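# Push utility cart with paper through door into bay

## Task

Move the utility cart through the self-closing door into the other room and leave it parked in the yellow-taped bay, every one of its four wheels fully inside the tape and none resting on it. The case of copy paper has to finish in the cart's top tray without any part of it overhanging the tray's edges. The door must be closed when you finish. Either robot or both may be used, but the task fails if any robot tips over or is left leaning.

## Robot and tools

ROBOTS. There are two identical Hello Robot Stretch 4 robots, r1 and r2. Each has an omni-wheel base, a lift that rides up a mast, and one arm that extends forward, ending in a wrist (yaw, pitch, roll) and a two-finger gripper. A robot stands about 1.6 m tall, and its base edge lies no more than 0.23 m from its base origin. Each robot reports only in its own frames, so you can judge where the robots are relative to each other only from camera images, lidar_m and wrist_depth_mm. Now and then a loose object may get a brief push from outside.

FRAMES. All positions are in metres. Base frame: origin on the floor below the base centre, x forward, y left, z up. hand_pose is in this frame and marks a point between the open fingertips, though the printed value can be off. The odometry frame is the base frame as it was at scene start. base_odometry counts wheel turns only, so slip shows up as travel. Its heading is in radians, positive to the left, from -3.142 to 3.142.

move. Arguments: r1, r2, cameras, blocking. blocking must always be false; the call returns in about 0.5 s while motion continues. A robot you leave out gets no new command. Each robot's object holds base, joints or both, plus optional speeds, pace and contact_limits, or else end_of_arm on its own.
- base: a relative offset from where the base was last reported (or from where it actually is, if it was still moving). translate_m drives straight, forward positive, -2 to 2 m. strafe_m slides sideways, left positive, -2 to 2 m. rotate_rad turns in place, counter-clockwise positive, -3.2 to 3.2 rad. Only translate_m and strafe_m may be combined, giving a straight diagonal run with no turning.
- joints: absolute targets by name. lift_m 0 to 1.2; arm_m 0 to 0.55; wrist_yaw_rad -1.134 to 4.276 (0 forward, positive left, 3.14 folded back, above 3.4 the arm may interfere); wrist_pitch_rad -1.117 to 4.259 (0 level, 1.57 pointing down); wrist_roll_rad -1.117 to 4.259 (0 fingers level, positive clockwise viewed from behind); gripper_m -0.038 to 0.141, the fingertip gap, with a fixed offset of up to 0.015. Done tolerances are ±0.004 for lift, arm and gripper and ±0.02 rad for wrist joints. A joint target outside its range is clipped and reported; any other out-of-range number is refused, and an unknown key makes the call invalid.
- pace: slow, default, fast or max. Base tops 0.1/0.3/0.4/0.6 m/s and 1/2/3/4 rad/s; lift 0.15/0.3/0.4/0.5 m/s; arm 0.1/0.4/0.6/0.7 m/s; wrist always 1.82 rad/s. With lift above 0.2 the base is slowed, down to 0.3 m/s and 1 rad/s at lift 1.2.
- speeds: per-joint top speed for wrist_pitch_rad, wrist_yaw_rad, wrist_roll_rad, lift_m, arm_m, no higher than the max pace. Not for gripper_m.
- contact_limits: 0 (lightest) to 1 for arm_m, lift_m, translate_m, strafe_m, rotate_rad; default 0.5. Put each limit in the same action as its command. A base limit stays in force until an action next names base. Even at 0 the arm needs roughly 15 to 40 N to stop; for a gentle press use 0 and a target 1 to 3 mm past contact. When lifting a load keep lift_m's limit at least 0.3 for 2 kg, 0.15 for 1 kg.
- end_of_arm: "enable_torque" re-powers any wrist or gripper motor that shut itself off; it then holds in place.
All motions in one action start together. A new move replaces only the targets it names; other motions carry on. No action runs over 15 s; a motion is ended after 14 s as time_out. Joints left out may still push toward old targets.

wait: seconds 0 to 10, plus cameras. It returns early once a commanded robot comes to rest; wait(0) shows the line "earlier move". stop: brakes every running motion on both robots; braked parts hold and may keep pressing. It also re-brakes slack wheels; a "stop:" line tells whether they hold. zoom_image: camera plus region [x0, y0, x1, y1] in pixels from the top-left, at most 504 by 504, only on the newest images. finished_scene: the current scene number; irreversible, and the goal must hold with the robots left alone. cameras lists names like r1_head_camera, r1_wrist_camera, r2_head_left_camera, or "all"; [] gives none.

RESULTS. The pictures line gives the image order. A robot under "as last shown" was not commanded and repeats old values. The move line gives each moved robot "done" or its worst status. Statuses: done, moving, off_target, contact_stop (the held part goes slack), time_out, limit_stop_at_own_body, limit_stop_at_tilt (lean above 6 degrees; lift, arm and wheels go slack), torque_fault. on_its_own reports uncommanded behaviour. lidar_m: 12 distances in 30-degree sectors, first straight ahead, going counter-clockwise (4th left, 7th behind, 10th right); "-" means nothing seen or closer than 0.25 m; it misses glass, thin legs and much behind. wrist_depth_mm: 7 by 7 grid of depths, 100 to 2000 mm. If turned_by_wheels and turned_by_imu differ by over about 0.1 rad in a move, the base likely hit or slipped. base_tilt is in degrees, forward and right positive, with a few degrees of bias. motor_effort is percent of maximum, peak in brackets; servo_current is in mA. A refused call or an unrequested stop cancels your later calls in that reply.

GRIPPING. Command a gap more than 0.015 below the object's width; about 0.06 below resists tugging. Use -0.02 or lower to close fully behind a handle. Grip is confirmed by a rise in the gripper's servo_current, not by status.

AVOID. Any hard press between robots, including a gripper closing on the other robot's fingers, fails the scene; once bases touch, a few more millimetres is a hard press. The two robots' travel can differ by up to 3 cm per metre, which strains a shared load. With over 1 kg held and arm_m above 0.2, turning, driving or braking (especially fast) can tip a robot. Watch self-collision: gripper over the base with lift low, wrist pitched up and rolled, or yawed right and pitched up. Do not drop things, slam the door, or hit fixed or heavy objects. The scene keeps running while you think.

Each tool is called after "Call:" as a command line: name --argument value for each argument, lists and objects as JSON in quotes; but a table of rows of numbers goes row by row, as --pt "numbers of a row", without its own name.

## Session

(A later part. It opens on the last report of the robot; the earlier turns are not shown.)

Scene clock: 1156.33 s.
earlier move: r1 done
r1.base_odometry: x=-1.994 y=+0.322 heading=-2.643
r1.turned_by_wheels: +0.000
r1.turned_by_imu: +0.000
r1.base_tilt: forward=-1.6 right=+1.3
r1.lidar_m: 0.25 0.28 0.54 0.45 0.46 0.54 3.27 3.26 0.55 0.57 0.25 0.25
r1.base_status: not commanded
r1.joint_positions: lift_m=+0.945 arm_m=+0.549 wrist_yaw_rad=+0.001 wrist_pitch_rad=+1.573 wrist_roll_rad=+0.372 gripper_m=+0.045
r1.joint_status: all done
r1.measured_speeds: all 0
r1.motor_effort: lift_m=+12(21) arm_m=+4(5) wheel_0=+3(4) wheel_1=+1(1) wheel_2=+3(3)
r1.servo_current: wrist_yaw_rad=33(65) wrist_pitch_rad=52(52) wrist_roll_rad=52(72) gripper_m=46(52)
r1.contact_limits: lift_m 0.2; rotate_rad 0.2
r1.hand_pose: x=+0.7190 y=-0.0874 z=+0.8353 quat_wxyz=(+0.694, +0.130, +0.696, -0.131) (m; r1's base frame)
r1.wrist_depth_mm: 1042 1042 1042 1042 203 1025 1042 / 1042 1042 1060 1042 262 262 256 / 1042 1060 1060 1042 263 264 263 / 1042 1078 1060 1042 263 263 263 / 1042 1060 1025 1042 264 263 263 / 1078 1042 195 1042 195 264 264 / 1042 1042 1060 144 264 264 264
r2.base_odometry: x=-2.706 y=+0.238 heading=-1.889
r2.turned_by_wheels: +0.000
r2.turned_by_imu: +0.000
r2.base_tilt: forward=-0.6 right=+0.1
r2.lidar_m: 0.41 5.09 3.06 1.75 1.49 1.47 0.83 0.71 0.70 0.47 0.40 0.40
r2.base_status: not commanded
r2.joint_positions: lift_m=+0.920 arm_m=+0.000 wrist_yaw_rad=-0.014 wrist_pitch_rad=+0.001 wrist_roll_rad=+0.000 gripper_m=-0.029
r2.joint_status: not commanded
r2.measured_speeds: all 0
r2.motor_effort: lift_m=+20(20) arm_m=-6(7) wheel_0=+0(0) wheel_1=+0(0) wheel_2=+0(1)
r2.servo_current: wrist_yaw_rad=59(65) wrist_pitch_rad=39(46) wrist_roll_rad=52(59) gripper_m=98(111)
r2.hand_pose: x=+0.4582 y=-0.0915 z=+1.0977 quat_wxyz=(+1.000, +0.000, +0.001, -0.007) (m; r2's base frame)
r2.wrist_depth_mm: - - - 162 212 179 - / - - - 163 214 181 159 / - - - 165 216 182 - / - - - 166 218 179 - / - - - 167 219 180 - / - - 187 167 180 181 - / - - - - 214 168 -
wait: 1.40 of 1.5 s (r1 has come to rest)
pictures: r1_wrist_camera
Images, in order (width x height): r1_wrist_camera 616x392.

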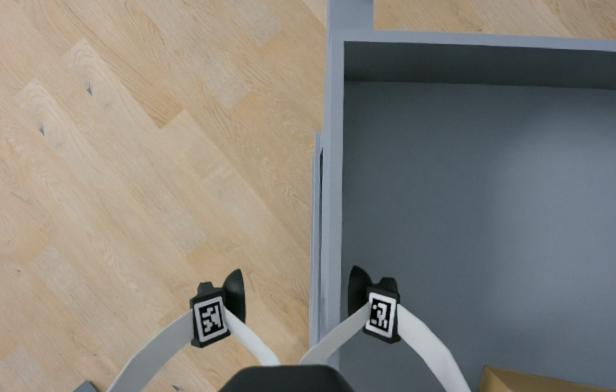

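Call:
move --r1 '{"joints":{"gripper_m":-0.037}}' --blocking false --cameras '[]'

Call:
wait --seconds 1.0 --cameras '[]'

Call:
move --r1 '{"base":{"strafe_m":0.1},"contact_limits":{"strafe_m":0.6},"pace":"slow"}' --blocking false --cameras '[]'

Call:
wait --seconds 2 --cameras '["r1_wrist_camera","r1_head_camera"]'

Scene clock: 1171.70 s.
move: r1 moving
r1.base_odometry: x=-1.994 y=+0.322 heading=-2.643
r1.turned_by_wheels: +0.000
r1.turned_by_imu: -0.001
r1.base_tilt: forward=-1.6 right=+1.3
r1.lidar_m: 0.25 0.27 0.54 0.44 0.45 0.54 3.25 3.26 0.55 0.56 0.25 0.25
r1.base_status: not commanded
r1.joint_positions: lift_m=+0.945 arm_m=+0.549 wrist_yaw_rad=+0.001 wrist_pitch_rad=+1.573 wrist_roll_rad=+0.372 gripper_m=+0.026
r1.joint_status: gripper_m moving
r1.measured_speeds: all 0
r1.motor_effort: lift_m=+12(12) arm_m=+4(5) wheel_0=+4(4) wheel_1=+1(1) wheel_2=+3(3)
r1.servo_current: wrist_yaw_rad=65(65) wrist_pitch_rad=39(46) wrist_roll_rad=39(65) gripper_m=111(117)
r1.contact_limits: lift_m 0.2; rotate_rad 0.2
r1.hand_pose: x=+0.7190 y=-0.0874 z=+0.8353 quat_wxyz=(+0.694, +0.130, +0.696, -0.131) (m; r1's base frame)
r1.wrist_depth_mm: 1042 1060 1042 1042 205 1042 1060 / 1025 1025 1042 1042 262 262 258 / 1025 1042 1060 1025 262 263 262 / 1042 1042 1042 1042 263 262 263 / 1060 1060 1042 1060 263 265 264 / 1060 1060 206 1078 195 264 265 / 1042 1060 1042 157 265 265 264
r2: as last shown
r2.turned_by_imu: +0.002
r2.base_tilt: forward=-0.7 right=+0.1
r2.lidar_m: 0.39 5.08 3.04 1.73 1.48 1.47 0.85 0.70 0.71 0.46 0.35 0.40
r2.servo_current: wrist_yaw_rad=46(65) wrist_pitch_rad=46(46) wrist_roll_rad=52(52) gripper_m=98(104)
r2.wrist_depth_mm: - - - 162 212 178 - / - - - 163 213 181 159 / - - - 165 216 182 - / - - - 166 218 179 - / - - - 167 219 180 - / - - 187 167 180 181 - / - - - - 214 168 -
pictures: none
No camera images: "cameras" was empty.

Scene clock: 1172.70 s.
earlier move: r1 moving
r1.base_odometry: x=-1.994 y=+0.323 heading=-2.645
r1.turned_by_wheels: -0.001
r1.turned_by_imu: -0.002
r1.base_tilt: forward=-1.5 right=+1.3
r1.lidar_m: 0.25 0.27 0.54 0.45 0.46 0.53 3.27 3.26 0.58 0.57 0.25 0.25
r1.base_status: not commanded
r1.joint_positions: lift_m=+0.945 arm_m=+0.549 wrist_yaw_rad=+0.001 wrist_pitch_rad=+1.573 wrist_roll_rad=+0.372 gripper_m=-0.036
r1.joint_status: gripper_m moving
r1.measured_speeds: all 0
r1.motor_effort: lift_m=+15(15) arm_m=+4(5) wheel_0=-4(5) wheel_1=-2(2) wheel_2=-4(4)
r1.servo_current: wrist_yaw_rad=46(65) wrist_pitch_rad=46(46) wrist_roll_rad=46(65) gripper_m=85(163)
r1.contact_limits: lift_m 0.2; rotate_rad 0.2
r1.hand_pose: x=+0.7189 y=-0.0874 z=+0.8351 quat_wxyz=(+0.694, +0.130, +0.696, -0.131) (m; r1's base frame)
r1.wrist_depth_mm: 1025 1042 1042 216 219 220 220 / 1025 1025 1025 256 258 259 259 / 1042 1060 1042 1042 259 260 259 / 1025 1060 1042 1042 259 260 262 / 1042 1042 1042 1060 260 260 262 / 1042 1025 1042 197 182 263 264 / 1042 1042 178 263 263 256 264
r2.base_odometry: x=-2.706 y=+0.238 heading=-1.889
r2.turned_by_wheels: +0.000
r2.turned_by_imu: +0.000
r2.base_tilt: forward=-0.7 right=+0.1
r2.lidar_m: 0.39 5.10 3.09 1.78 1.46 1.47 0.81 0.71 0.70 0.48 0.39 0.40
r2.base_status: not commanded
r2.joint_positions: lift_m=+0.920 arm_m=+0.000 wrist_yaw_rad=-0.014 wrist_pitch_rad=+0.001 wrist_roll_rad=+0.000 gripper_m=-0.029
r2.joint_status: not commanded
r2.measured_speeds: all 0
r2.motor_effort: lift_m=+20(20) arm_m=-7(7) wheel_0=+0(1) wheel_1=+0(0) wheel_2=+0(1)
r2.servo_current: wrist_yaw_rad=33(65) wrist_pitch_rad=39(46) wrist_roll_rad=46(65) gripper_m=104(111)
r2.hand_pose: x=+0.4582 y=-0.0915 z=+1.0977 quat_wxyz=(+1.000, +0.000, +0.001, -0.007) (m; r2's base frame)
r2.wrist_depth_mm: - - - 162 213 179 - / - - - 163 213 180 160 / - - - 165 216 182 - / - - - 166 219 179 - / - - - 166 220 179 - / - - 186 167 180 181 - / - - - - 214 167 -
wait: 1.00 s; no rest
pictures: none
No camera images: "cameras" was empty.

Scene clock: 1173.20 s.
earlier move: r1 done
move: r1 moving
r1.base_odometry: x=-1.987 y=+0.310 heading=-2.647
r1.turned_by_wheels: -0.002
r1.turned_by_imu: -0.002
r1.base_tilt: forward=-1.5 right=+1.3
r1.lidar_m: 0.25 0.31 0.52 0.45 0.43 0.53 3.28 3.27 0.58 0.57 0.25 0.25
r1.base_status: strafe_m moving
r1.joint_positions: lift_m=+0.945 arm_m=+0.549 wrist_yaw_rad=+0.001 wrist_pitch_rad=+1.573 wrist_roll_rad=+0.372 gripper_m=-0.036
r1.joint_status: all done
r1.measured_speeds: translate_m=+0.001 strafe_m=+0.056 rotate_rad=-0.003 lift_m=+0.000 arm_m=+0.000 wrist_yaw_rad=+0.000 wrist_pitch_rad=+0.000 wrist_roll_rad=-0.001
r1.motor_effort: lift_m=+15(15) arm_m=+4(5) wheel_0=-18(18) wheel_1=+2(4) wheel_2=-7(7)
r1.servo_current: wrist_yaw_rad=39(59) wrist_pitch_rad=46(46) wrist_roll_rad=39(59) gripper_m=78(85)
r1.contact_limits: lift_m 0.2; strafe_m 0.6
r1.hand_pose: x=+0.7189 y=-0.0874 z=+0.8351 quat_wxyz=(+0.694, +0.130, +0.696, -0.131) (m; r1's base frame)
r1.wrist_depth_mm: 1008 1025 1025 1042 204 221 221 / 1060 1042 1060 1042 258 259 262 / 1025 1025 1042 1025 260 259 262 / 1042 1025 1025 1060 259 260 262 / 1042 1025 1042 1042 260 263 264 / 1042 1042 1060 200 181 263 264 / 1060 1042 175 183 263 144 265
r2: as last shown
r2.base_tilt: forward=-0.6 right=+0.0
r2.lidar_m: 0.38 5.10 3.07 1.72 1.46 1.47 0.86 0.70 0.69 0.47 0.39 0.40
r2.motor_effort: lift_m=+20(21) arm_m=-7(7) wheel_0=+0(1) wheel_1=+0(1) wheel_2=+0(0)
r2.servo_current: wrist_yaw_rad=65(65) wrist_pitch_rad=46(46) wrist_roll_rad=39(52) gripper_m=98(104)
r2.wrist_depth_mm: - - - 162 213 179 - / - - - 163 213 181 159 / - - - 165 216 182 - / - - - 165 217 178 - / - - - 166 219 180 - / - - 187 167 180 181 - / - - - - 215 167 -
pictures: none
No camera images: "cameras" was empty.

Scene clock: 1174.83 s.
earlier move: r1 done
r1.base_odometry: x=-1.946 y=+0.235 heading=-2.646
r1.turned_by_wheels: +0.001
r1.turned_by_imu: +0.001
r1.base_tilt: forward=-1.6 right=+1.3
r1.lidar_m: 0.25 5.06 0.42 0.36 0.33 0.41 3.30 3.30 0.64 0.65 0.25 0.25
r1.base_status: done
r1.joint_positions: lift_m=+0.945 arm_m=+0.549 wrist_yaw_rad=+0.001 wrist_pitch_rad=+1.578 wrist_roll_rad=+0.371 gripper_m=-0.036
r1.joint_status: all done
r1.measured_speeds: all 0
r1.motor_effort: lift_m=+15(15) arm_m=+5(5) wheel_0=-8(18) wheel_1=+1(4) wheel_2=-7(9)
r1.servo_current: wrist_yaw_rad=52(65) wrist_pitch_rad=52(59) wrist_roll_rad=39(65) gripper_m=72(85)
r1.contact_limits: lift_m 0.2; strafe_m 0.6
r1.hand_pose: x=+0.7175 y=-0.0874 z=+0.8351 quat_wxyz=(+0.693, +0.130, +0.697, -0.131) (m; r1's base frame)
r1.wrist_depth_mm: 1008 1025 1042 193 1060 216 227 / 1025 1042 1060 258 257 260 260 / 1025 1042 1060 259 259 262 263 / 1042 1042 1042 260 260 262 263 / 1042 1042 1078 1060 262 264 263 / 1042 1060 1060 196 183 264 265 / 1042 1078 177 200 264 141 266
r2.base_odometry: x=-2.706 y=+0.238 heading=-1.889
r2.turned_by_wheels: +0.000
r2.turned_by_imu: +0.000
r2.base_tilt: forward=-0.7 right=+0.1
r2.lidar_m: 0.40 5.09 3.07 1.70 1.47 1.47 0.83 0.70 0.70 0.46 0.39 0.40
r2.base_status: not commanded
r2.joint_positions: lift_m=+0.920 arm_m=+0.000 wrist_yaw_rad=-0.014 wrist_pitch_rad=+0.001 wrist_roll_rad=+0.000 gripper_m=-0.029
r2.joint_status: not commanded
r2.measured_speeds: all 0
r2.motor_effort: lift_m=+20(21) arm_m=-6(7) wheel_0=+0(1) wheel_1=+0(1) wheel_2=+0(1)
r2.servo_current: wrist_yaw_rad=46(65) wrist_pitch_rad=39(46) wrist_roll_rad=46(59) gripper_m=98(104)
r2.hand_pose: x=+0.4582 y=-0.0915 z=+1.0977 quat_wxyz=(+1.000, +0.000, +0.001, -0.007) (m; r2's base frame)
r2.wrist_depth_mm: - - - 162 212 179 - / - - - 162 213 180 160 / - - - 165 216 182 - / - - - 166 216 179 - / - - - 167 219 179 - / - - 186 167 180 180 - / - - - - 214 168 -
wait: 1.63 of 2 s (r1 has come to rest)
pictures: r1_head_camera, r1_wrist_camera
Images, in order (width x height): r1_head_camera 420x560, r1_wrist_camera 616x392.

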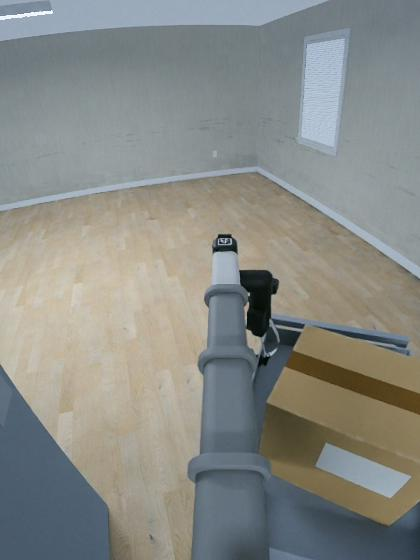

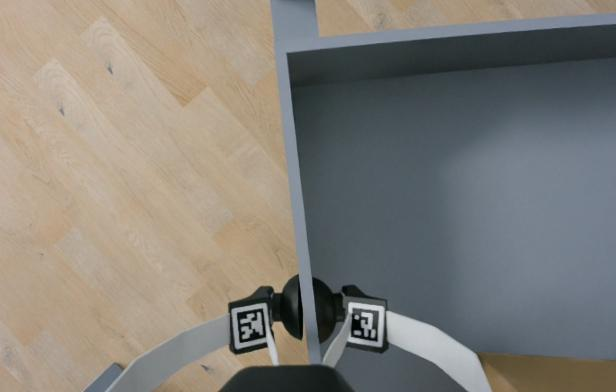

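Call:
move --r1 '{"base":{"strafe_m":0.08},"contact_limits":{"strafe_m":0.6},"pace":"slow"}' --blocking false --cameras '[]'

Call:
wait --seconds 2 --cameras '["r1_wrist_camera"]'

Call:
move --r1 '{"base":{"rotate_rad":0.15},"contact_limits":{"rotate_rad":0.6},"pace":"slow"}' --blocking false --cameras '[]'

Call:
wait --seconds 1.5 --cameras '["r1_wrist_camera","r1_head_camera"]'

Scene clock: 1181.87 s.
move: r1 moving
r1.base_odometry: x=-1.939 y=+0.222 heading=-2.647
r1.turned_by_wheels: -0.002
r1.turned_by_imu: -0.002
r1.base_tilt: forward=-1.6 right=+1.3
r1.lidar_m: 0.25 5.03 0.41 0.33 0.35 0.42 3.31 3.29 0.68 0.66 0.26 0.25
r1.base_status: strafe_m moving
r1.joint_positions: lift_m=+0.945 arm_m=+0.549 wrist_yaw_rad=+0.001 wrist_pitch_rad=+1.578 wrist_roll_rad=+0.371 gripper_m=-0.036
r1.joint_status: not commanded
r1.measured_speeds: translate_m=+0.000 strafe_m=+0.056 rotate_rad=-0.001 lift_m=+0.000 arm_m=+0.000 wrist_yaw_rad=+0.000 wrist_pitch_rad=+0.000 wrist_roll_rad=+0.000
r1.motor_effort: lift_m=+15(15) arm_m=+4(5) wheel_0=-16(16) wheel_1=+3(6) wheel_2=-6(6)
r1.servo_current: wrist_yaw_rad=59(65) wrist_pitch_rad=46(52) wrist_roll_rad=46(59) gripper_m=78(78)
r1.contact_limits: lift_m 0.2; strafe_m 0.6
r1.hand_pose: x=+0.7175 y=-0.0874 z=+0.8351 quat_wxyz=(+0.693, +0.130, +0.697, -0.131) (m; r1's base frame)
r1.wrist_depth_mm: 1025 1025 1025 190 1060 220 210 / 1025 1025 1025 258 258 259 262 / 1025 1042 1025 258 260 260 263 / 1042 1042 1060 260 259 262 264 / 1025 1060 1025 1078 262 264 264 / 1042 1042 1060 199 182 265 266 / 1060 1042 176 153 264 146 264
r2: as last shown
r2.turned_by_imu: +0.001
r2.lidar_m: 0.40 5.10 3.08 1.74 1.47 1.47 0.82 0.72 0.68 0.47 0.39 0.41
r2.motor_effort: lift_m=+20(20) arm_m=-7(7) wheel_0=+0(0) wheel_1=+0(0) wheel_2=+0(1)
r2.servo_current: wrist_yaw_rad=46(59) wrist_pitch_rad=39(46) wrist_roll_rad=39(52) gripper_m=98(104)
r2.wrist_depth_mm: - - - 162 212 179 - / - - - 163 213 180 159 / - - - 165 216 182 - / - - - 166 217 179 - / - - - 166 219 180 - / - - 187 167 180 180 - / - - - - 214 167 -
pictures: none
No camera images: "cameras" was empty.

Scene clock: 1183.30 s.
earlier move: r1 done
r1.base_odometry: x=-1.908 y=+0.165 heading=-2.647
r1.turned_by_wheels: +0.000
r1.turned_by_imu: +0.000
r1.base_tilt: forward=-1.6 right=+1.3
r1.lidar_m: 0.25 0.62 0.34 0.29 0.27 0.33 3.32 3.29 0.75 0.73 0.25 0.25
r1.base_status: done
r1.joint_positions: lift_m=+0.945 arm_m=+0.549 wrist_yaw_rad=+0.001 wrist_pitch_rad=+1.579 wrist_roll_rad=+0.371 gripper_m=-0.036
r1.joint_status: not commanded
r1.measured_speeds: all 0
r1.motor_effort: lift_m=+15(15) arm_m=+4(5) wheel_0=-8(17) wheel_1=+0(6) wheel_2=-6(10)
r1.servo_current: wrist_yaw_rad=39(65) wrist_pitch_rad=52(59) wrist_roll_rad=33(65) gripper_m=72(78)
r1.contact_limits: lift_m 0.2; strafe_m 0.6
r1.hand_pose: x=+0.7172 y=-0.0874 z=+0.8351 quat_wxyz=(+0.692, +0.130, +0.698, -0.131) (m; r1's base frame)
r1.wrist_depth_mm: 1042 1025 1042 - 1060 1025 1042 / 1025 1025 1042 213 242 259 260 / 1025 1042 1042 260 260 260 260 / 1025 1042 1042 260 262 262 262 / 1025 1042 1060 262 263 264 264 / 1025 1042 1042 196 182 264 264 / 1042 1060 178 263 265 141 265
r2.base_odometry: x=-2.706 y=+0.238 heading=-1.889
r2.turned_by_wheels: +0.000
r2.turned_by_imu: +0.000
r2.base_tilt: forward=-0.6 right=+0.1
r2.lidar_m: 0.40 5.09 3.05 1.74 1.47 1.47 0.84 0.69 0.69 0.47 0.40 0.39
r2.base_status: not commanded
r2.joint_positions: lift_m=+0.920 arm_m=+0.000 wrist_yaw_rad=-0.014 wrist_pitch_rad=+0.001 wrist_roll_rad=+0.000 gripper_m=-0.029
r2.joint_status: not commanded
r2.measured_speeds: all 0
r2.motor_effort: lift_m=+20(20) arm_m=-6(7) wheel_0=+0(1) wheel_1=+0(0) wheel_2=+0(1)
r2.servo_current: wrist_yaw_rad=52(65) wrist_pitch_rad=39(46) wrist_roll_rad=52(59) gripper_m=104(111)
r2.hand_pose: x=+0.4582 y=-0.0915 z=+1.0977 quat_wxyz=(+1.000, +0.000, +0.001, -0.007) (m; r2's base frame)
r2.wrist_depth_mm: - - - 162 213 179 - / - - - 163 214 180 160 / - - - 165 216 182 - / - - - 166 217 179 - / - - - 167 219 179 - / - - 187 167 180 180 - / - - - - 215 167 -
wait: 1.43 of 2 s (r1 has come to rest)
pictures: r1_wrist_camera
Images, in order (width x height): r1_wrist_camera 616x392.

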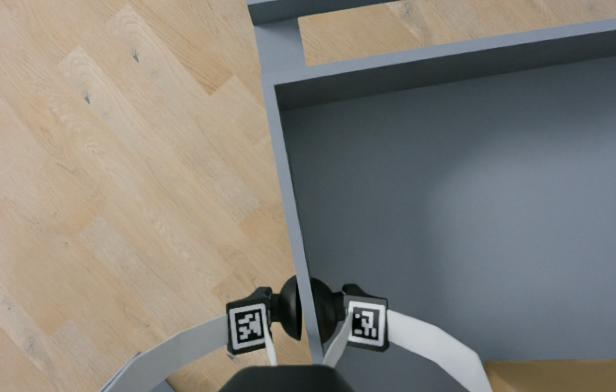

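Scene clock: 1183.80 s.
move: r1 moving
r1.base_odometry: x=-1.908 y=+0.165 heading=-2.536
r1.turned_by_wheels: +0.111
r1.turned_by_imu: +0.110
r1.base_tilt: forward=-1.6 right=+1.2
r1.lidar_m: 0.25 0.53 0.30 0.27 0.28 0.38 3.31 3.30 0.72 0.41 0.25 0.25
r1.base_status: rotate_rad moving
r1.joint_positions: lift_m=+0.945 arm_m=+0.548 wrist_yaw_rad=+0.000 wrist_pitch_rad=+1.580 wrist_roll_rad=+0.371 gripper_m=-0.036
r1.joint_status: not commanded
r1.measured_speeds: translate_m=+0.001 strafe_m=+0.000 rotate_rad=+0.282 lift_m=+0.000 arm_m=+0.000 wrist_yaw_rad=+0.000 wrist_pitch_rad=+0.000 wrist_roll_rad=+0.000
r1.motor_effort: lift_m=+15(15) arm_m=+6(6) wheel_0=-16(24) wheel_1=-9(12) wheel_2=-21(23)
r1.servo_current: wrist_yaw_rad=39(59) wrist_pitch_rad=59(59) wrist_roll_rad=39(59) gripper_m=78(78)
r1.contact_limits: lift_m 0.2; rotate_rad 0.6
r1.hand_pose: x=+0.7167 y=-0.0874 z=+0.8351 quat_wxyz=(+0.692, +0.130, +0.698, -0.131) (m; r1's base frame)
r1.wrist_depth_mm: 1025 1042 1042 1060 1042 1060 1042 / 1025 1025 1042 1025 228 246 260 / 1008 1025 1042 1025 260 262 265 / 1042 1042 1060 1060 260 264 264 / 1025 1060 1042 1042 262 265 265 / 1060 1042 1025 195 181 265 267 / 1025 1008 155 1060 265 266 268
r2: as last shown
r2.base_tilt: forward=-0.7 right=+0.1
r2.lidar_m: 0.40 5.10 3.09 1.74 1.46 1.47 0.84 0.72 0.70 0.49 0.39 0.40
r2.motor_effort: lift_m=+20(20) arm_m=-6(7) wheel_0=+0(1) wheel_1=+0(1) wheel_2=+0(1)
r2.servo_current: wrist_yaw_rad=52(59) wrist_pitch_rad=39(46) wrist_roll_rad=59(59) gripper_m=98(104)
r2.wrist_depth_mm: - - - 162 212 179 - / - - - 163 213 180 160 / - - - 165 216 182 - / - - - 166 218 179 - / - - - 167 219 179 - / - - 186 167 180 181 - / - - - - 215 168 -
pictures: none
No camera images: "cameras" was empty.

Scene clock: 1184.87 s.
earlier move: r1 done
r1.base_odometry: x=-1.908 y=+0.165 heading=-2.496
r1.turned_by_wheels: +0.040
r1.turned_by_imu: +0.041
r1.base_tilt: forward=-1.6 right=+1.3
r1.lidar_m: 0.25 0.50 0.32 0.28 0.29 0.37 3.29 3.34 0.71 0.89 0.25 0.25
r1.base_status: done
r1.joint_positions: lift_m=+0.945 arm_m=+0.549 wrist_yaw_rad=+0.001 wrist_pitch_rad=+1.569 wrist_roll_rad=+0.370 gripper_m=-0.036
r1.joint_status: not commanded
r1.measured_speeds: all 0
r1.motor_effort: lift_m=+15(15) arm_m=-4(7) wheel_0=+6(24) wheel_1=+2(12) wheel_2=+5(23)
r1.servo_current: wrist_yaw_rad=26(72) wrist_pitch_rad=46(59) wrist_roll_rad=46(72) gripper_m=72(78)
r1.contact_limits: lift_m 0.2; rotate_rad 0.6
r1.hand_pose: x=+0.7200 y=-0.0874 z=+0.8351 quat_wxyz=(+0.696, +0.130, +0.695, -0.130) (m; r1's base frame)
r1.wrist_depth_mm: 1025 1060 1042 - 1060 1025 1042 / 1042 1025 1025 205 236 244 260 / 1042 1060 1060 260 260 263 260 / 1060 1060 1042 262 262 263 262 / 1042 1042 1060 263 262 263 263 / 1042 1042 204 193 262 264 263 / 1060 150 1060 262 263 263 264
r2.base_odometry: x=-2.706 y=+0.238 heading=-1.889
r2.turned_by_wheels: +0.000
r2.turned_by_imu: +0.000
r2.base_tilt: forward=-0.7 right=+0.1
r2.lidar_m: 0.39 5.10 3.09 1.73 1.48 1.48 0.86 0.71 0.70 0.47 0.39 0.40
r2.base_status: not commanded
r2.joint_positions: lift_m=+0.920 arm_m=+0.000 wrist_yaw_rad=-0.014 wrist_pitch_rad=+0.001 wrist_roll_rad=+0.000 gripper_m=-0.029
r2.joint_status: not commanded
r2.measured_speeds: all 0
r2.motor_effort: lift_m=+20(20) arm_m=-7(7) wheel_0=+0(1) wheel_1=+0(1) wheel_2=+0(1)
r2.servo_current: wrist_yaw_rad=52(65) wrist_pitch_rad=39(46) wrist_roll_rad=52(59) gripper_m=98(111)
r2.hand_pose: x=+0.4582 y=-0.0915 z=+1.0977 quat_wxyz=(+1.000, +0.000, +0.001, -0.007) (m; r2's base frame)
r2.wrist_depth_mm: - - - 162 212 180 - / - - - 163 213 180 160 / - - - 165 216 182 - / - - - 166 218 179 - / - - - 167 219 179 - / - - 187 167 180 181 - / - - - - 214 168 -
wait: 1.07 of 1.5 s (r1 has come to rest)
pictures: r1_head_camera, r1_wrist_camera
Images, in order (width x height): r1_head_camera 420x560, r1_wrist_camera 616x392.

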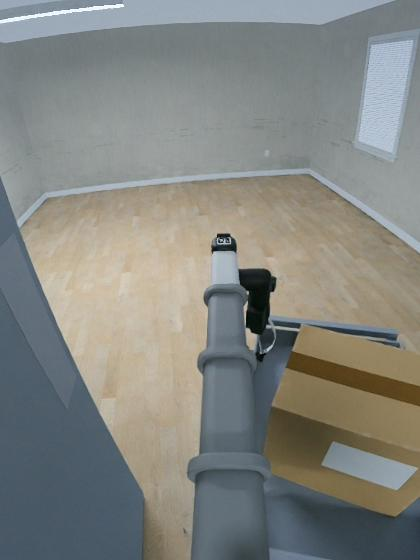

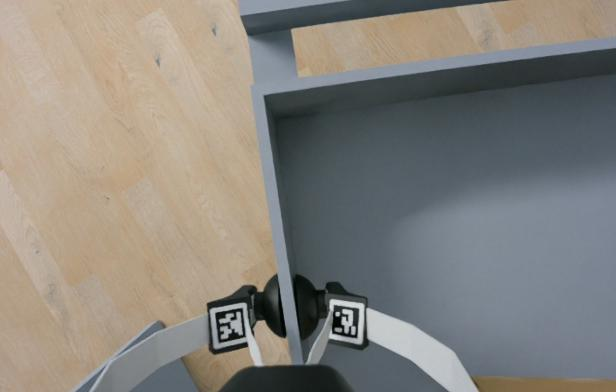

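Call:
move --r1 '{"base":{"rotate_rad":0.13},"contact_limits":{"rotate_rad":0.6},"pace":"slow"}' --blocking false --cameras '[]'

Call:
wait --seconds 1.5 --cameras '["r1_wrist_camera","r1_head_camera","r1_head_right_camera"]'

Scene clock: 1195.60 s.
move: r1 moving
r1.base_odometry: x=-1.908 y=+0.165 heading=-2.394
r1.turned_by_wheels: +0.102
r1.turned_by_imu: +0.100
r1.base_tilt: forward=-1.6 right=+1.3
r1.lidar_m: 0.25 0.45 0.30 0.28 0.29 0.42 3.34 3.37 0.74 1.20 0.25 0.25
r1.base_status: rotate_rad moving
r1.joint_positions: lift_m=+0.945 arm_m=+0.549 wrist_yaw_rad=+0.001 wrist_pitch_rad=+1.573 wrist_roll_rad=+0.370 gripper_m=-0.036
r1.joint_status: not commanded
r1.measured_speeds: translate_m=+0.000 strafe_m=+0.001 rotate_rad=+0.242 lift_m=+0.000 arm_m=-0.001 wrist_yaw_rad=+0.000 wrist_pitch_rad=+0.007 wrist_roll_rad=+0.000
r1.motor_effort: lift_m=+15(15) arm_m=+5(5) wheel_0=-23(24) wheel_1=-12(12) wheel_2=-19(19)
r1.servo_current: wrist_yaw_rad=65(72) wrist_pitch_rad=33(46) wrist_roll_rad=46(59) gripper_m=65(72)
r1.contact_limits: lift_m 0.2; rotate_rad 0.6
r1.hand_pose: x=+0.7188 y=-0.0874 z=+0.8351 quat_wxyz=(+0.694, +0.130, +0.696, -0.130) (m; r1's base frame)
r1.wrist_depth_mm: 1042 1042 1042 1060 1060 1060 1060 / 1060 1042 1025 1042 230 242 263 / 1042 1025 1060 1060 260 264 263 / 1008 1025 1042 1042 262 264 265 / 1042 1042 1042 1060 263 265 266 / 1042 1060 1042 193 178 264 267 / 1025 715 148 1060 264 265 267
r2: as last shown
r2.base_tilt: forward=-0.7 right=+0.0
r2.lidar_m: 0.41 5.08 3.06 1.72 1.48 1.47 0.84 0.71 0.69 0.48 0.39 0.40
r2.motor_effort: lift_m=+20(20) arm_m=-7(7) wheel_0=+0(1) wheel_1=+0(0) wheel_2=+0(1)
r2.servo_current: wrist_yaw_rad=46(65) wrist_pitch_rad=39(46) wrist_roll_rad=46(52) gripper_m=98(111)
r2.wrist_depth_mm: - - - 162 211 179 - / - - - 163 213 181 160 / - - - 165 216 182 - / - - - 166 216 179 - / - - - 166 219 180 - / - - 187 167 180 180 - / - - - - 213 168 -
pictures: none
No camera images: "cameras" was empty.

Scene clock: 1196.80 s.
earlier move: r1 done
r1.base_odometry: x=-1.908 y=+0.165 heading=-2.365
r1.turned_by_wheels: +0.029
r1.turned_by_imu: +0.029
r1.base_tilt: forward=-1.6 right=+1.3
r1.lidar_m: 0.25 0.43 0.30 0.28 0.30 0.44 3.37 3.39 0.75 1.32 0.26 0.25
r1.base_status: done
r1.joint_positions: lift_m=+0.945 arm_m=+0.549 wrist_yaw_rad=+0.001 wrist_pitch_rad=+1.572 wrist_roll_rad=+0.370 gripper_m=-0.036
r1.joint_status: not commanded
r1.measured_speeds: all 0
r1.motor_effort: lift_m=+15(16) arm_m=-3(6) wheel_0=+5(24) wheel_1=+3(12) wheel_2=+1(19)
r1.servo_current: wrist_yaw_rad=26(72) wrist_pitch_rad=39(52) wrist_roll_rad=59(65) gripper_m=72(72)
r1.contact_limits: lift_m 0.2; rotate_rad 0.6
r1.hand_pose: x=+0.7192 y=-0.0874 z=+0.8351 quat_wxyz=(+0.695, +0.130, +0.696, -0.130) (m; r1's base frame)
r1.wrist_depth_mm: 1025 1042 1025 - 1042 1060 1042 / 1078 1042 1025 208 231 260 262 / 1060 1042 1060 260 262 262 262 / 1042 1060 1060 262 262 260 263 / 1060 1060 1060 262 262 263 264 / 1060 1025 1025 193 264 264 264 / 1060 147 991 263 264 264 266
r2.base_odometry: x=-2.706 y=+0.238 heading=-1.889
r2.turned_by_wheels: +0.000
r2.turned_by_imu: +0.000
r2.base_tilt: forward=-0.6 right=+0.0
r2.lidar_m: 0.40 5.11 3.05 1.75 1.49 1.49 0.82 0.70 0.70 0.47 0.40 0.39
r2.base_status: not commanded
r2.joint_positions: lift_m=+0.920 arm_m=+0.000 wrist_yaw_rad=-0.014 wrist_pitch_rad=+0.001 wrist_roll_rad=+0.000 gripper_m=-0.029
r2.joint_status: not commanded
r2.measured_speeds: all 0
r2.motor_effort: lift_m=+20(20) arm_m=-7(7) wheel_0=+0(1) wheel_1=+0(0) wheel_2=+0(1)
r2.servo_current: wrist_yaw_rad=52(65) wrist_pitch_rad=39(46) wrist_roll_rad=39(59) gripper_m=98(111)
r2.hand_pose: x=+0.4582 y=-0.0915 z=+1.0977 quat_wxyz=(+1.000, +0.000, +0.001, -0.007) (m; r2's base frame)
r2.wrist_depth_mm: - - - 162 211 180 - / - - - 163 214 181 159 / - - - 165 216 182 - / - - - 166 218 179 - / - - - 166 220 179 - / - - 187 167 180 180 - / - - - - 214 168 -
wait: 1.20 of 1.5 s (r1 has come to rest)
pictures: r1_head_camera, r1_head_right_camera, r1_wrist_camera
Images, in order (width x height): r1_head_camera 420x560, r1_head_right_camera 420x672, r1_wrist_camera 616x392.

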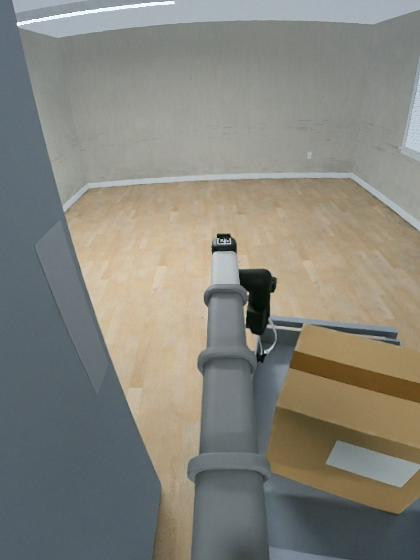

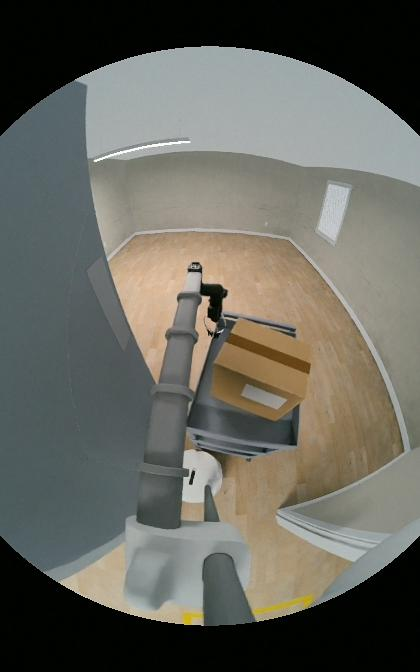

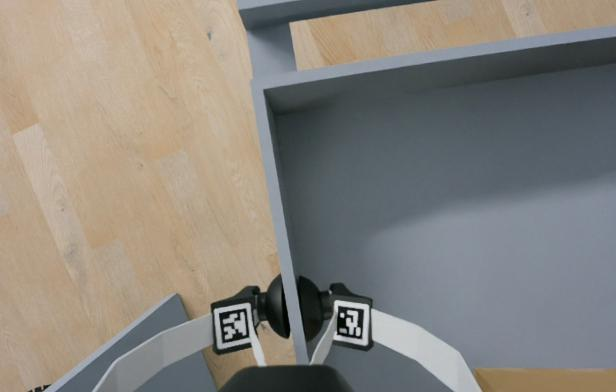

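Call:
move --r1 '{"joints":{"gripper_m":0.06}}' --blocking false --cameras '[]'

Call:
wait --seconds 1.0 --cameras '[]'

Call:
move --r1 '{"joints":{"lift_m":1.139},"contact_limits":{"lift_m":0.4}}' --blocking false --cameras '[]'

Call:
wait --seconds 1.5 --cameras '[]'

Call:
move --r1 '{"base":{"rotate_rad":0.24},"contact_limits":{"rotate_rad":0.2},"pace":"slow"}' --blocking false --cameras '[]'

Call:
wait --seconds 1.5 --cameras '["r1_wrist_camera","r1_head_right_camera"]'

Scene clock: 1219.73 s.
move: r1 moving
r1.base_odometry: x=-1.908 y=+0.165 heading=-2.365
r1.turned_by_wheels: +0.000
r1.turned_by_imu: -0.001
r1.base_tilt: forward=-1.6 right=+1.3
r1.lidar_m: 0.25 0.43 0.29 0.28 0.28 0.41 3.37 3.44 0.75 1.31 0.28 0.25
r1.base_status: not commanded
r1.joint_positions: lift_m=+0.945 arm_m=+0.549 wrist_yaw_rad=+0.001 wrist_pitch_rad=+1.572 wrist_roll_rad=+0.370 gripper_m=-0.011
r1.joint_status: gripper_m moving
r1.measured_speeds: all 0
r1.motor_effort: lift_m=+15(16) arm_m=-3(4) wheel_0=+4(5) wheel_1=+2(3) wheel_2=+1(1)
r1.servo_current: wrist_yaw_rad=52(65) wrist_pitch_rad=39(52) wrist_roll_rad=33(59) gripper_m=59(65)
r1.contact_limits: lift_m 0.2; rotate_rad 0.6
r1.hand_pose: x=+0.7192 y=-0.0874 z=+0.8351 quat_wxyz=(+0.695, +0.130, +0.696, -0.130) (m; r1's base frame)
r1.wrist_depth_mm: 1042 1060 1025 1042 1060 1060 1060 / 1060 1042 1042 204 235 262 262 / 1060 1042 1042 263 262 262 262 / 1060 1025 1042 262 262 264 263 / 1042 1060 1060 263 263 264 264 / 1060 1025 191 197 263 264 264 / 1060 145 1008 186 264 265 265
r2: as last shown
r2.turned_by_imu: +0.002
r2.base_tilt: forward=-0.6 right=+0.1
r2.lidar_m: 0.41 5.07 3.10 1.71 1.49 1.48 0.85 0.70 0.70 0.49 0.41 0.39
r2.motor_effort: lift_m=+20(21) arm_m=-6(7) wheel_0=+0(0) wheel_1=+0(1) wheel_2=+0(0)
r2.servo_current: wrist_yaw_rad=46(59) wrist_pitch_rad=46(46) wrist_roll_rad=39(59) gripper_m=98(111)
r2.wrist_depth_mm: - - - 162 213 179 - / - - - 163 213 181 159 / - - - 165 216 182 - / - - - 166 217 179 - / - - - 167 220 179 - / - - 187 167 180 180 - / - - - - 215 168 -
pictures: none
No camera images: "cameras" was empty.

Scene clock: 1220.73 s.
earlier move: r1 moving
r1.base_odometry: x=-1.908 y=+0.165 heading=-2.365
r1.turned_by_wheels: +0.000
r1.turned_by_imu: +0.000
r1.base_tilt: forward=-1.6 right=+1.3
r1.lidar_m: 0.25 0.42 0.31 0.28 0.29 0.43 3.36 3.39 0.76 1.32 0.26 0.25
r1.base_status: not commanded
r1.joint_positions: lift_m=+0.945 arm_m=+0.549 wrist_yaw_rad=+0.001 wrist_pitch_rad=+1.572 wrist_roll_rad=+0.370 gripper_m=+0.060
r1.joint_status: gripper_m moving
r1.measured_speeds: all 0
r1.motor_effort: lift_m=+15(16) arm_m=-3(4) wheel_0=+3(5) wheel_1=+2(3) wheel_2=+0(1)
r1.servo_current: wrist_yaw_rad=39(65) wrist_pitch_rad=39(52) wrist_roll_rad=52(72) gripper_m=39(91)
r1.contact_limits: lift_m 0.2; rotate_rad 0.6
r1.hand_pose: x=+0.7192 y=-0.0874 z=+0.8351 quat_wxyz=(+0.695, +0.130, +0.696, -0.130) (m; r1's base frame)
r1.wrist_depth_mm: 1025 1042 1060 1042 1025 1042 1060 / 1060 1042 1060 208 237 262 262 / 1025 1042 1060 260 260 262 262 / 1042 1042 1042 263 264 262 262 / 1042 1042 1042 263 262 263 264 / 1042 1060 195 263 188 263 263 / 1060 153 1042 143 265 265 264
r2.base_odometry: x=-2.706 y=+0.238 heading=-1.889
r2.turned_by_wheels: +0.000
r2.turned_by_imu: +0.000
r2.base_tilt: forward=-0.6 right=+0.1
r2.lidar_m: 0.41 5.09 3.07 1.77 1.50 1.49 0.82 0.71 0.71 0.47 0.35 0.39
r2.base_status: not commanded
r2.joint_positions: lift_m=+0.920 arm_m=+0.000 wrist_yaw_rad=-0.014 wrist_pitch_rad=+0.001 wrist_roll_rad=+0.000 gripper_m=-0.029
r2.joint_status: not commanded
r2.measured_speeds: all 0
r2.motor_effort: lift_m=+20(21) arm_m=-6(7) wheel_0=+0(1) wheel_1=+0(1) wheel_2=+0(1)
r2.servo_current: wrist_yaw_rad=52(65) wrist_pitch_rad=46(46) wrist_roll_rad=46(59) gripper_m=98(111)
r2.hand_pose: x=+0.4582 y=-0.0915 z=+1.0977 quat_wxyz=(+1.000, +0.000, +0.001, -0.007) (m; r2's base frame)
r2.wrist_depth_mm: - - - 162 212 178 - / - - - 163 213 181 159 / - - - 165 216 182 - / - - - 166 218 179 - / - - - 166 219 179 - / - - 187 167 179 181 - / - - - - 215 168 -
wait: 1.00 s; no rest
pictures: none
No camera images: "cameras" was empty.

Scene clock: 1221.23 s.
earlier move: r1 done
move: r1 moving
r1.base_odometry: x=-1.908 y=+0.165 heading=-2.365
r1.turned_by_wheels: +0.000
r1.turned_by_imu: +0.000
r1.base_tilt: forward=-1.6 right=+1.3
r1.lidar_m: 0.25 0.43 0.29 0.27 0.29 0.44 3.34 3.41 0.74 1.32 0.26 0.25
r1.base_status: not commanded
r1.joint_positions: lift_m=+0.983 arm_m=+0.549 wrist_yaw_rad=+0.001 wrist_pitch_rad=+1.572 wrist_roll_rad=+0.370 gripper_m=+0.060
r1.joint_status: lift_m moving; the others done
r1.measured_speeds: translate_m=+0.000 strafe_m=+0.000 rotate_rad=+0.000 lift_m=+0.146 arm_m=+0.000 wrist_yaw_rad=+0.000 wrist_pitch_rad=+0.000 wrist_roll_rad=+0.000
r1.motor_effort: lift_m=+25(26) arm_m=-3(3) wheel_0=+2(3) wheel_1=+2(2) wheel_2=+0(0)
r1.servo_current: wrist_yaw_rad=46(78) wrist_pitch_rad=39(46) wrist_roll_rad=46(65) gripper_m=39(52)
r1.contact_limits: lift_m 0.4; rotate_rad 0.6
r1.hand_pose: x=+0.7192 y=-0.0874 z=+0.8724 quat_wxyz=(+0.695, +0.130, +0.696, -0.130) (m; r1's base frame)
r1.wrist_depth_mm: 1078 1060 1098 - 1078 1060 1078 / 1078 1078 1078 1060 296 296 297 / 1060 1098 1078 296 297 297 298 / 1078 1098 1078 296 297 297 297 / 1098 1098 1098 297 297 298 298 / 1098 1098 193 297 189 298 298 / 1078 153 1098 143 300 274 276
r2: as last shown
r2.lidar_m: 0.39 5.12 3.06 1.75 1.47 1.45 0.85 0.71 0.71 0.44 0.40 0.39
r2.motor_effort: lift_m=+20(20) arm_m=-6(7) wheel_0=+0(1) wheel_1=+0(0) wheel_2=+0(0)
r2.servo_current: wrist_yaw_rad=52(59) wrist_pitch_rad=39(46) wrist_roll_rad=46(52) gripper_m=104(104)
r2.wrist_depth_mm: - - - 162 212 179 - / - - - 163 214 180 159 / - - - 165 216 182 - / - - - 165 216 179 - / - - - 167 220 180 - / - - 187 167 180 180 - / - - - - 214 168 -
pictures: none
No camera images: "cameras" was empty.

Scene clock: 1222.63 s.
earlier move: r1 done
r1.base_odometry: x=-1.908 y=+0.165 heading=-2.365
r1.turned_by_wheels: +0.000
r1.turned_by_imu: +0.000
r1.base_tilt: forward=-1.6 right=+1.3
r1.lidar_m: 0.25 0.43 0.29 0.27 0.30 0.42 3.37 3.40 0.76 1.31 0.25 0.25
r1.base_status: not commanded
r1.joint_positions: lift_m=+1.139 arm_m=+0.549 wrist_yaw_rad=+0.001 wrist_pitch_rad=+1.572 wrist_roll_rad=+0.370 gripper_m=+0.060
r1.joint_status: all done
r1.measured_speeds: all 0
r1.motor_effort: lift_m=+24(27) arm_m=-3(3) wheel_0=+2(3) wheel_1=+2(2) wheel_2=+0(0)
r1.servo_current: wrist_yaw_rad=39(78) wrist_pitch_rad=39(52) wrist_roll_rad=52(65) gripper_m=39(52)
r1.contact_limits: lift_m 0.4; rotate_rad 0.6
r1.hand_pose: x=+0.7192 y=-0.0874 z=+1.0283 quat_wxyz=(+0.695, +0.130, +0.696, -0.130) (m; r1's base frame)
r1.wrist_depth_mm: 1205 1205 1229 1229 1255 1229 1205 / 1229 1205 1255 1229 1229 1229 1255 / 1229 1229 1255 452 452 455 455 / 1229 1229 1229 452 452 452 455 / 1205 1255 1205 452 459 455 459 / 1229 1229 194 455 188 418 424 / 1255 153 1138 153 418 274 276
r2.base_odometry: x=-2.706 y=+0.238 heading=-1.889
r2.turned_by_wheels: +0.000
r2.turned_by_imu: +0.000
r2.base_tilt: forward=-0.7 right=+0.1
r2.lidar_m: 0.41 5.10 3.06 1.73 1.47 1.44 0.84 0.71 0.68 0.46 0.39 0.38
r2.base_status: not commanded
r2.joint_positions: lift_m=+0.920 arm_m=+0.000 wrist_yaw_rad=-0.014 wrist_pitch_rad=+0.001 wrist_roll_rad=+0.000 gripper_m=-0.029
r2.joint_status: not commanded
r2.measured_speeds: all 0
r2.motor_effort: lift_m=+20(20) arm_m=-6(7) wheel_0=+0(1) wheel_1=+0(1) wheel_2=+0(0)
r2.servo_current: wrist_yaw_rad=59(59) wrist_pitch_rad=46(46) wrist_roll_rad=52(59) gripper_m=104(111)
r2.hand_pose: x=+0.4582 y=-0.0915 z=+1.0977 quat_wxyz=(+1.000, +0.000, +0.001, -0.007) (m; r2's base frame)
r2.wrist_depth_mm: - - - 162 212 179 - / - - - 163 213 180 159 / - - - 165 216 182 - / - - - 166 217 178 - / - - - 167 218 180 - / - - 186 167 180 180 - / - - - - 214 168 -
wait: 1.40 of 1.5 s (r1 has come to rest)
pictures: none
No camera images: "cameras" was empty.

Scene clock: 1223.13 s.
move: r1 moving
r1.base_odometry: x=-1.908 y=+0.165 heading=-2.240
r1.turned_by_wheels: +0.125
r1.turned_by_imu: +0.126
r1.base_tilt: forward=-1.6 right=+1.3
r1.lidar_m: 0.25 0.37 0.28 0.29 0.32 0.56 3.31 3.55 0.74 0.41 0.26 0.25
r1.base_status: rotate_rad moving
r1.joint_positions: lift_m=+1.139 arm_m=+0.549 wrist_yaw_rad=+0.001 wrist_pitch_rad=+1.572 wrist_roll_rad=+0.370 gripper_m=+0.060
r1.joint_status: not commanded
r1.measured_speeds: translate_m=+0.000 strafe_m=+0.000 rotate_rad=+0.487 lift_m=+0.000 arm_m=+0.000 wrist_yaw_rad=+0.000 wrist_pitch_rad=+0.000 wrist_roll_rad=+0.000
r1.motor_effort: lift_m=+24(24) arm_m=-1(3) wheel_0=-6(8) wheel_1=-7(7) wheel_2=-5(7)
r1.servo_current: wrist_yaw_rad=39(65) wrist_pitch_rad=39(46) wrist_roll_rad=52(59) gripper_m=46(46)
r1.contact_limits: lift_m 0.4; rotate_rad 0.2
r1.hand_pose: x=+0.7192 y=-0.0874 z=+1.0283 quat_wxyz=(+0.695, +0.130, +0.696, -0.130) (m; r1's base frame)
r1.wrist_depth_mm: 1229 1229 1229 1229 1229 1255 1229 / 1229 1229 1205 1229 - 1205 1229 / 1229 1229 1229 1229 455 455 455 / 1255 1229 1255 1255 452 452 452 / 1229 1255 1205 1255 455 455 455 / 1229 1229 195 1255 186 449 455 / 1042 153 183 143 462 319 294
r2: as last shown
r2.lidar_m: 0.39 5.10 3.06 1.75 1.48 1.47 0.84 0.69 0.69 0.44 0.40 0.40
r2.motor_effort: lift_m=+20(20) arm_m=-7(7) wheel_0=+0(0) wheel_1=+0(1) wheel_2=+0(0)
r2.servo_current: wrist_yaw_rad=46(59) wrist_pitch_rad=46(46) wrist_roll_rad=52(52) gripper_m=104(104)
r2.wrist_depth_mm: - - - 162 212 180 - / - - - 163 214 180 159 / - - - 165 216 182 - / - - - 165 218 179 - / - - - 166 217 179 - / - - 187 167 180 181 - / - - - - 214 168 -
pictures: none
No camera images: "cameras" was empty.

Scene clock: 1223.90 s.
earlier move: r1 done
r1.base_odometry: x=-1.908 y=+0.165 heading=-2.126
r1.turned_by_wheels: +0.114
r1.turned_by_imu: +0.115
r1.base_tilt: forward=-1.6 right=+1.2
r1.lidar_m: 0.25 0.35 0.29 0.27 0.34 3.30 3.29 0.76 0.75 0.35 0.25 0.25
r1.base_status: done
r1.joint_positions: lift_m=+1.139 arm_m=+0.549 wrist_yaw_rad=+0.001 wrist_pitch_rad=+1.572 wrist_roll_rad=+0.370 gripper_m=+0.060
r1.joint_status: not commanded
r1.measured_speeds: all 0
r1.motor_effort: lift_m=+24(24) arm_m=+1(3) wheel_0=-4(8) wheel_1=-3(7) wheel_2=-1(7)
r1.servo_current: wrist_yaw_rad=46(65) wrist_pitch_rad=46(46) wrist_roll_rad=52(59) gripper_m=46(52)
r1.contact_limits: lift_m 0.4; rotate_rad 0.2
r1.hand_pose: x=+0.7192 y=-0.0874 z=+1.0283 quat_wxyz=(+0.695, +0.130, +0.696, -0.130) (m; r1's base frame)
r1.wrist_depth_mm: 1255 1255 1229 1229 1255 1229 1229 / 1229 1229 1205 1229 1229 1255 1205 / 1205 1229 1255 1229 1255 455 455 / 1229 1229 1255 1229 1255 455 455 / 1255 1229 1255 1255 759 455 455 / 1229 1060 192 1229 186 459 459 / 1042 392 - 153 - 430 389
r2.base_odometry: x=-2.706 y=+0.238 heading=-1.889
r2.turned_by_wheels: +0.000
r2.turned_by_imu: +0.000
r2.base_tilt: forward=-0.7 right=+0.0
r2.lidar_m: 0.40 5.09 3.05 1.75 1.47 1.47 0.83 0.69 0.71 0.48 0.40 0.39
r2.base_status: not commanded
r2.joint_positions: lift_m=+0.920 arm_m=+0.000 wrist_yaw_rad=-0.014 wrist_pitch_rad=+0.001 wrist_roll_rad=+0.000 gripper_m=-0.029
r2.joint_status: not commanded
r2.measured_speeds: all 0
r2.motor_effort: lift_m=+20(20) arm_m=-7(7) wheel_0=+0(1) wheel_1=+1(1) wheel_2=+0(0)
r2.servo_current: wrist_yaw_rad=46(65) wrist_pitch_rad=46(46) wrist_roll_rad=65(65) gripper_m=104(104)
r2.hand_pose: x=+0.4582 y=-0.0915 z=+1.0977 quat_wxyz=(+1.000, +0.000, +0.001, -0.007) (m; r2's base frame)
r2.wrist_depth_mm: - - - 162 211 179 - / - - - 163 213 181 159 / - - - 165 216 181 - / - - - 166 218 179 - / - - - 167 219 180 - / - - 187 167 180 180 - / - - - - 215 168 -
wait: 0.77 of 1.5 s (r1 has come to rest)
pictures: r1_head_right_camera, r1_wrist_camera
Images, in order (width x height): r1_head_right_camera 420x672, r1_wrist_camera 616x392.

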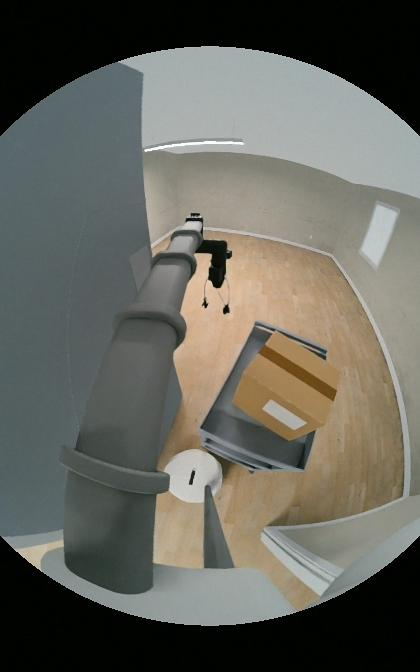

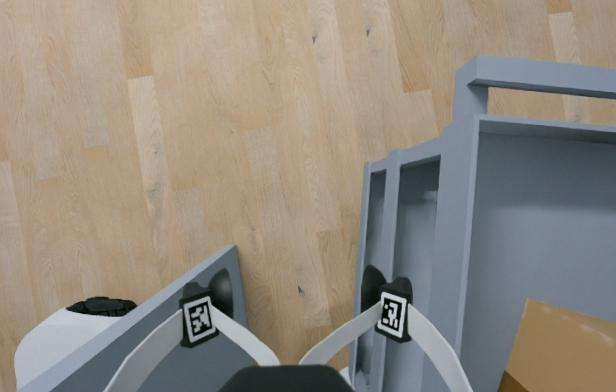

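Call:
move --r1 '{"base":{"translate_m":-0.29,"strafe_m":0.06},"contact_limits":{"translate_m":0.2}}' --blocking false --cameras '[]'

Call:
wait --seconds 2 --cameras '["r1_wrist_camera"]'

Scene clock: 1230.53 s.
move: r1 moving
r1.base_odometry: x=-1.886 y=+0.188 heading=-2.126
r1.turned_by_wheels: +0.000
r1.turned_by_imu: +0.000
r1.base_tilt: forward=-1.6 right=+1.3
r1.lidar_m: 0.25 0.34 0.28 0.28 0.35 3.25 3.25 0.77 0.74 0.41 0.26 0.25
r1.base_status: translate_m moving; strafe_m moving
r1.joint_positions: lift_m=+1.139 arm_m=+0.549 wrist_yaw_rad=+0.001 wrist_pitch_rad=+1.572 wrist_roll_rad=+0.370 gripper_m=+0.060
r1.joint_status: not commanded
r1.measured_speeds: translate_m=-0.122 strafe_m=+0.025 rotate_rad=+0.000 lift_m=+0.000 arm_m=+0.000 wrist_yaw_rad=+0.000 wrist_pitch_rad=+0.000 wrist_roll_rad=+0.000
r1.motor_effort: lift_m=+24(24) arm_m=+0(0) wheel_0=-7(10) wheel_1=-6(6) wheel_2=+7(9)
r1.servo_current: wrist_yaw_rad=39(59) wrist_pitch_rad=39(46) wrist_roll_rad=39(59) gripper_m=46(46)
r1.contact_limits: lift_m 0.4; translate_m 0.2
r1.hand_pose: x=+0.7192 y=-0.0874 z=+1.0283 quat_wxyz=(+0.695, +0.130, +0.696, -0.130) (m; r1's base frame)
r1.wrist_depth_mm: 1229 1205 1205 1255 1255 1229 1229 / 1229 1205 1255 1229 1205 1229 1229 / 1229 1255 1229 1229 1229 459 452 / 1205 1229 1255 1229 768 455 452 / 1229 1255 1255 1255 - 455 455 / 1255 521 192 1229 186 455 394 / 351 392 - 153 - 413 370
r2: as last shown
r2.turned_by_imu: +0.001
r2.base_tilt: forward=-0.6 right=+0.1
r2.lidar_m: 0.37 5.10 3.08 1.74 1.47 1.49 0.85 0.71 0.70 0.47 0.40 0.39
r2.motor_effort: lift_m=+20(20) arm_m=-6(7) wheel_0=+0(1) wheel_1=+0(0) wheel_2=+0(0)
r2.servo_current: wrist_yaw_rad=46(59) wrist_pitch_rad=33(46) wrist_roll_rad=33(59) gripper_m=98(104)
r2.wrist_depth_mm: - - - 162 212 179 - / - - - 163 213 180 159 / - - - 165 216 182 - / - - - 166 217 179 - / - - - 167 220 180 - / - - 187 167 180 180 - / - - - - 215 168 -
pictures: none
No camera images: "cameras" was empty.

Scene clock: 1232.47 s.
earlier move: r1 done
r1.base_odometry: x=-1.704 y=+0.379 heading=-2.126
r1.turned_by_wheels: +0.000
r1.turned_by_imu: +0.000
r1.base_tilt: forward=-1.5 right=+1.2
r1.lidar_m: 0.48 0.36 0.29 0.30 0.40 2.99 2.99 3.02 0.64 2.51 0.54 0.47
r1.base_status: done
r1.joint_positions: lift_m=+1.139 arm_m=+0.549 wrist_yaw_rad=+0.001 wrist_pitch_rad=+1.572 wrist_roll_rad=+0.370 gripper_m=+0.060
r1.joint_status: not commanded
r1.measured_speeds: all 0
r1.motor_effort: lift_m=+24(24) arm_m=+1(1) wheel_0=-2(10) wheel_1=-3(6) wheel_2=-1(10)
r1.servo_current: wrist_yaw_rad=39(72) wrist_pitch_rad=39(52) wrist_roll_rad=59(72) gripper_m=46(52)
r1.contact_limits: lift_m 0.4; translate_m 0.2
r1.hand_pose: x=+0.7192 y=-0.0874 z=+1.0284 quat_wxyz=(+0.695, +0.130, +0.696, -0.130) (m; r1's base frame)
r1.wrist_depth_mm: 1205 1229 1255 1229 455 452 304 / 1229 1229 1229 1205 452 430 285 / 397 544 1229 1205 455 389 271 / 373 492 1229 1229 455 364 259 / 368 484 1255 1229 452 430 242 / 349 477 191 1255 185 455 455 / 342 402 - 153 455 459 459
r2.base_odometry: x=-2.706 y=+0.238 heading=-1.889
r2.turned_by_wheels: +0.000
r2.turned_by_imu: +0.000
r2.base_tilt: forward=-0.7 right=+0.1
r2.lidar_m: 0.41 5.10 3.06 1.74 1.47 1.48 0.85 0.68 0.69 0.44 0.37 0.39
r2.base_status: not commanded
r2.joint_positions: lift_m=+0.920 arm_m=+0.000 wrist_yaw_rad=-0.014 wrist_pitch_rad=+0.001 wrist_roll_rad=+0.000 gripper_m=-0.029
r2.joint_status: not commanded
r2.measured_speeds: all 0
r2.motor_effort: lift_m=+20(20) arm_m=-6(7) wheel_0=+0(1) wheel_1=+0(1) wheel_2=+0(1)
r2.servo_current: wrist_yaw_rad=46(65) wrist_pitch_rad=46(52) wrist_roll_rad=52(65) gripper_m=104(111)
r2.hand_pose: x=+0.4582 y=-0.0915 z=+1.0977 quat_wxyz=(+1.000, +0.000, +0.001, -0.007) (m; r2's base frame)
r2.wrist_depth_mm: - - - 162 212 179 - / - - - 163 213 180 159 / - - - 165 216 182 - / - - - 166 217 178 - / - - - 166 219 180 - / - - 187 167 180 181 - / - - - - 214 167 -
wait: 1.93 of 2 s (r1 has come to rest)
pictures: r1_wrist_camera
Images, in order (width x height): r1_wrist_camera 616x392.

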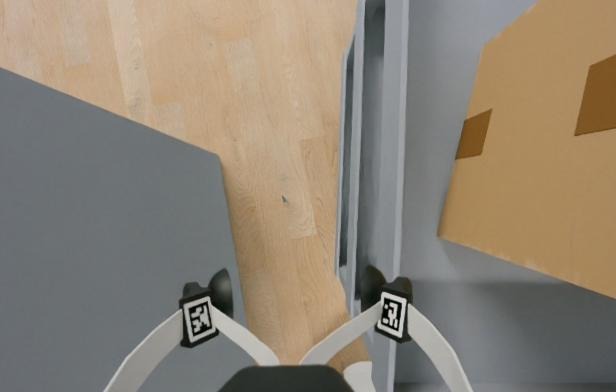

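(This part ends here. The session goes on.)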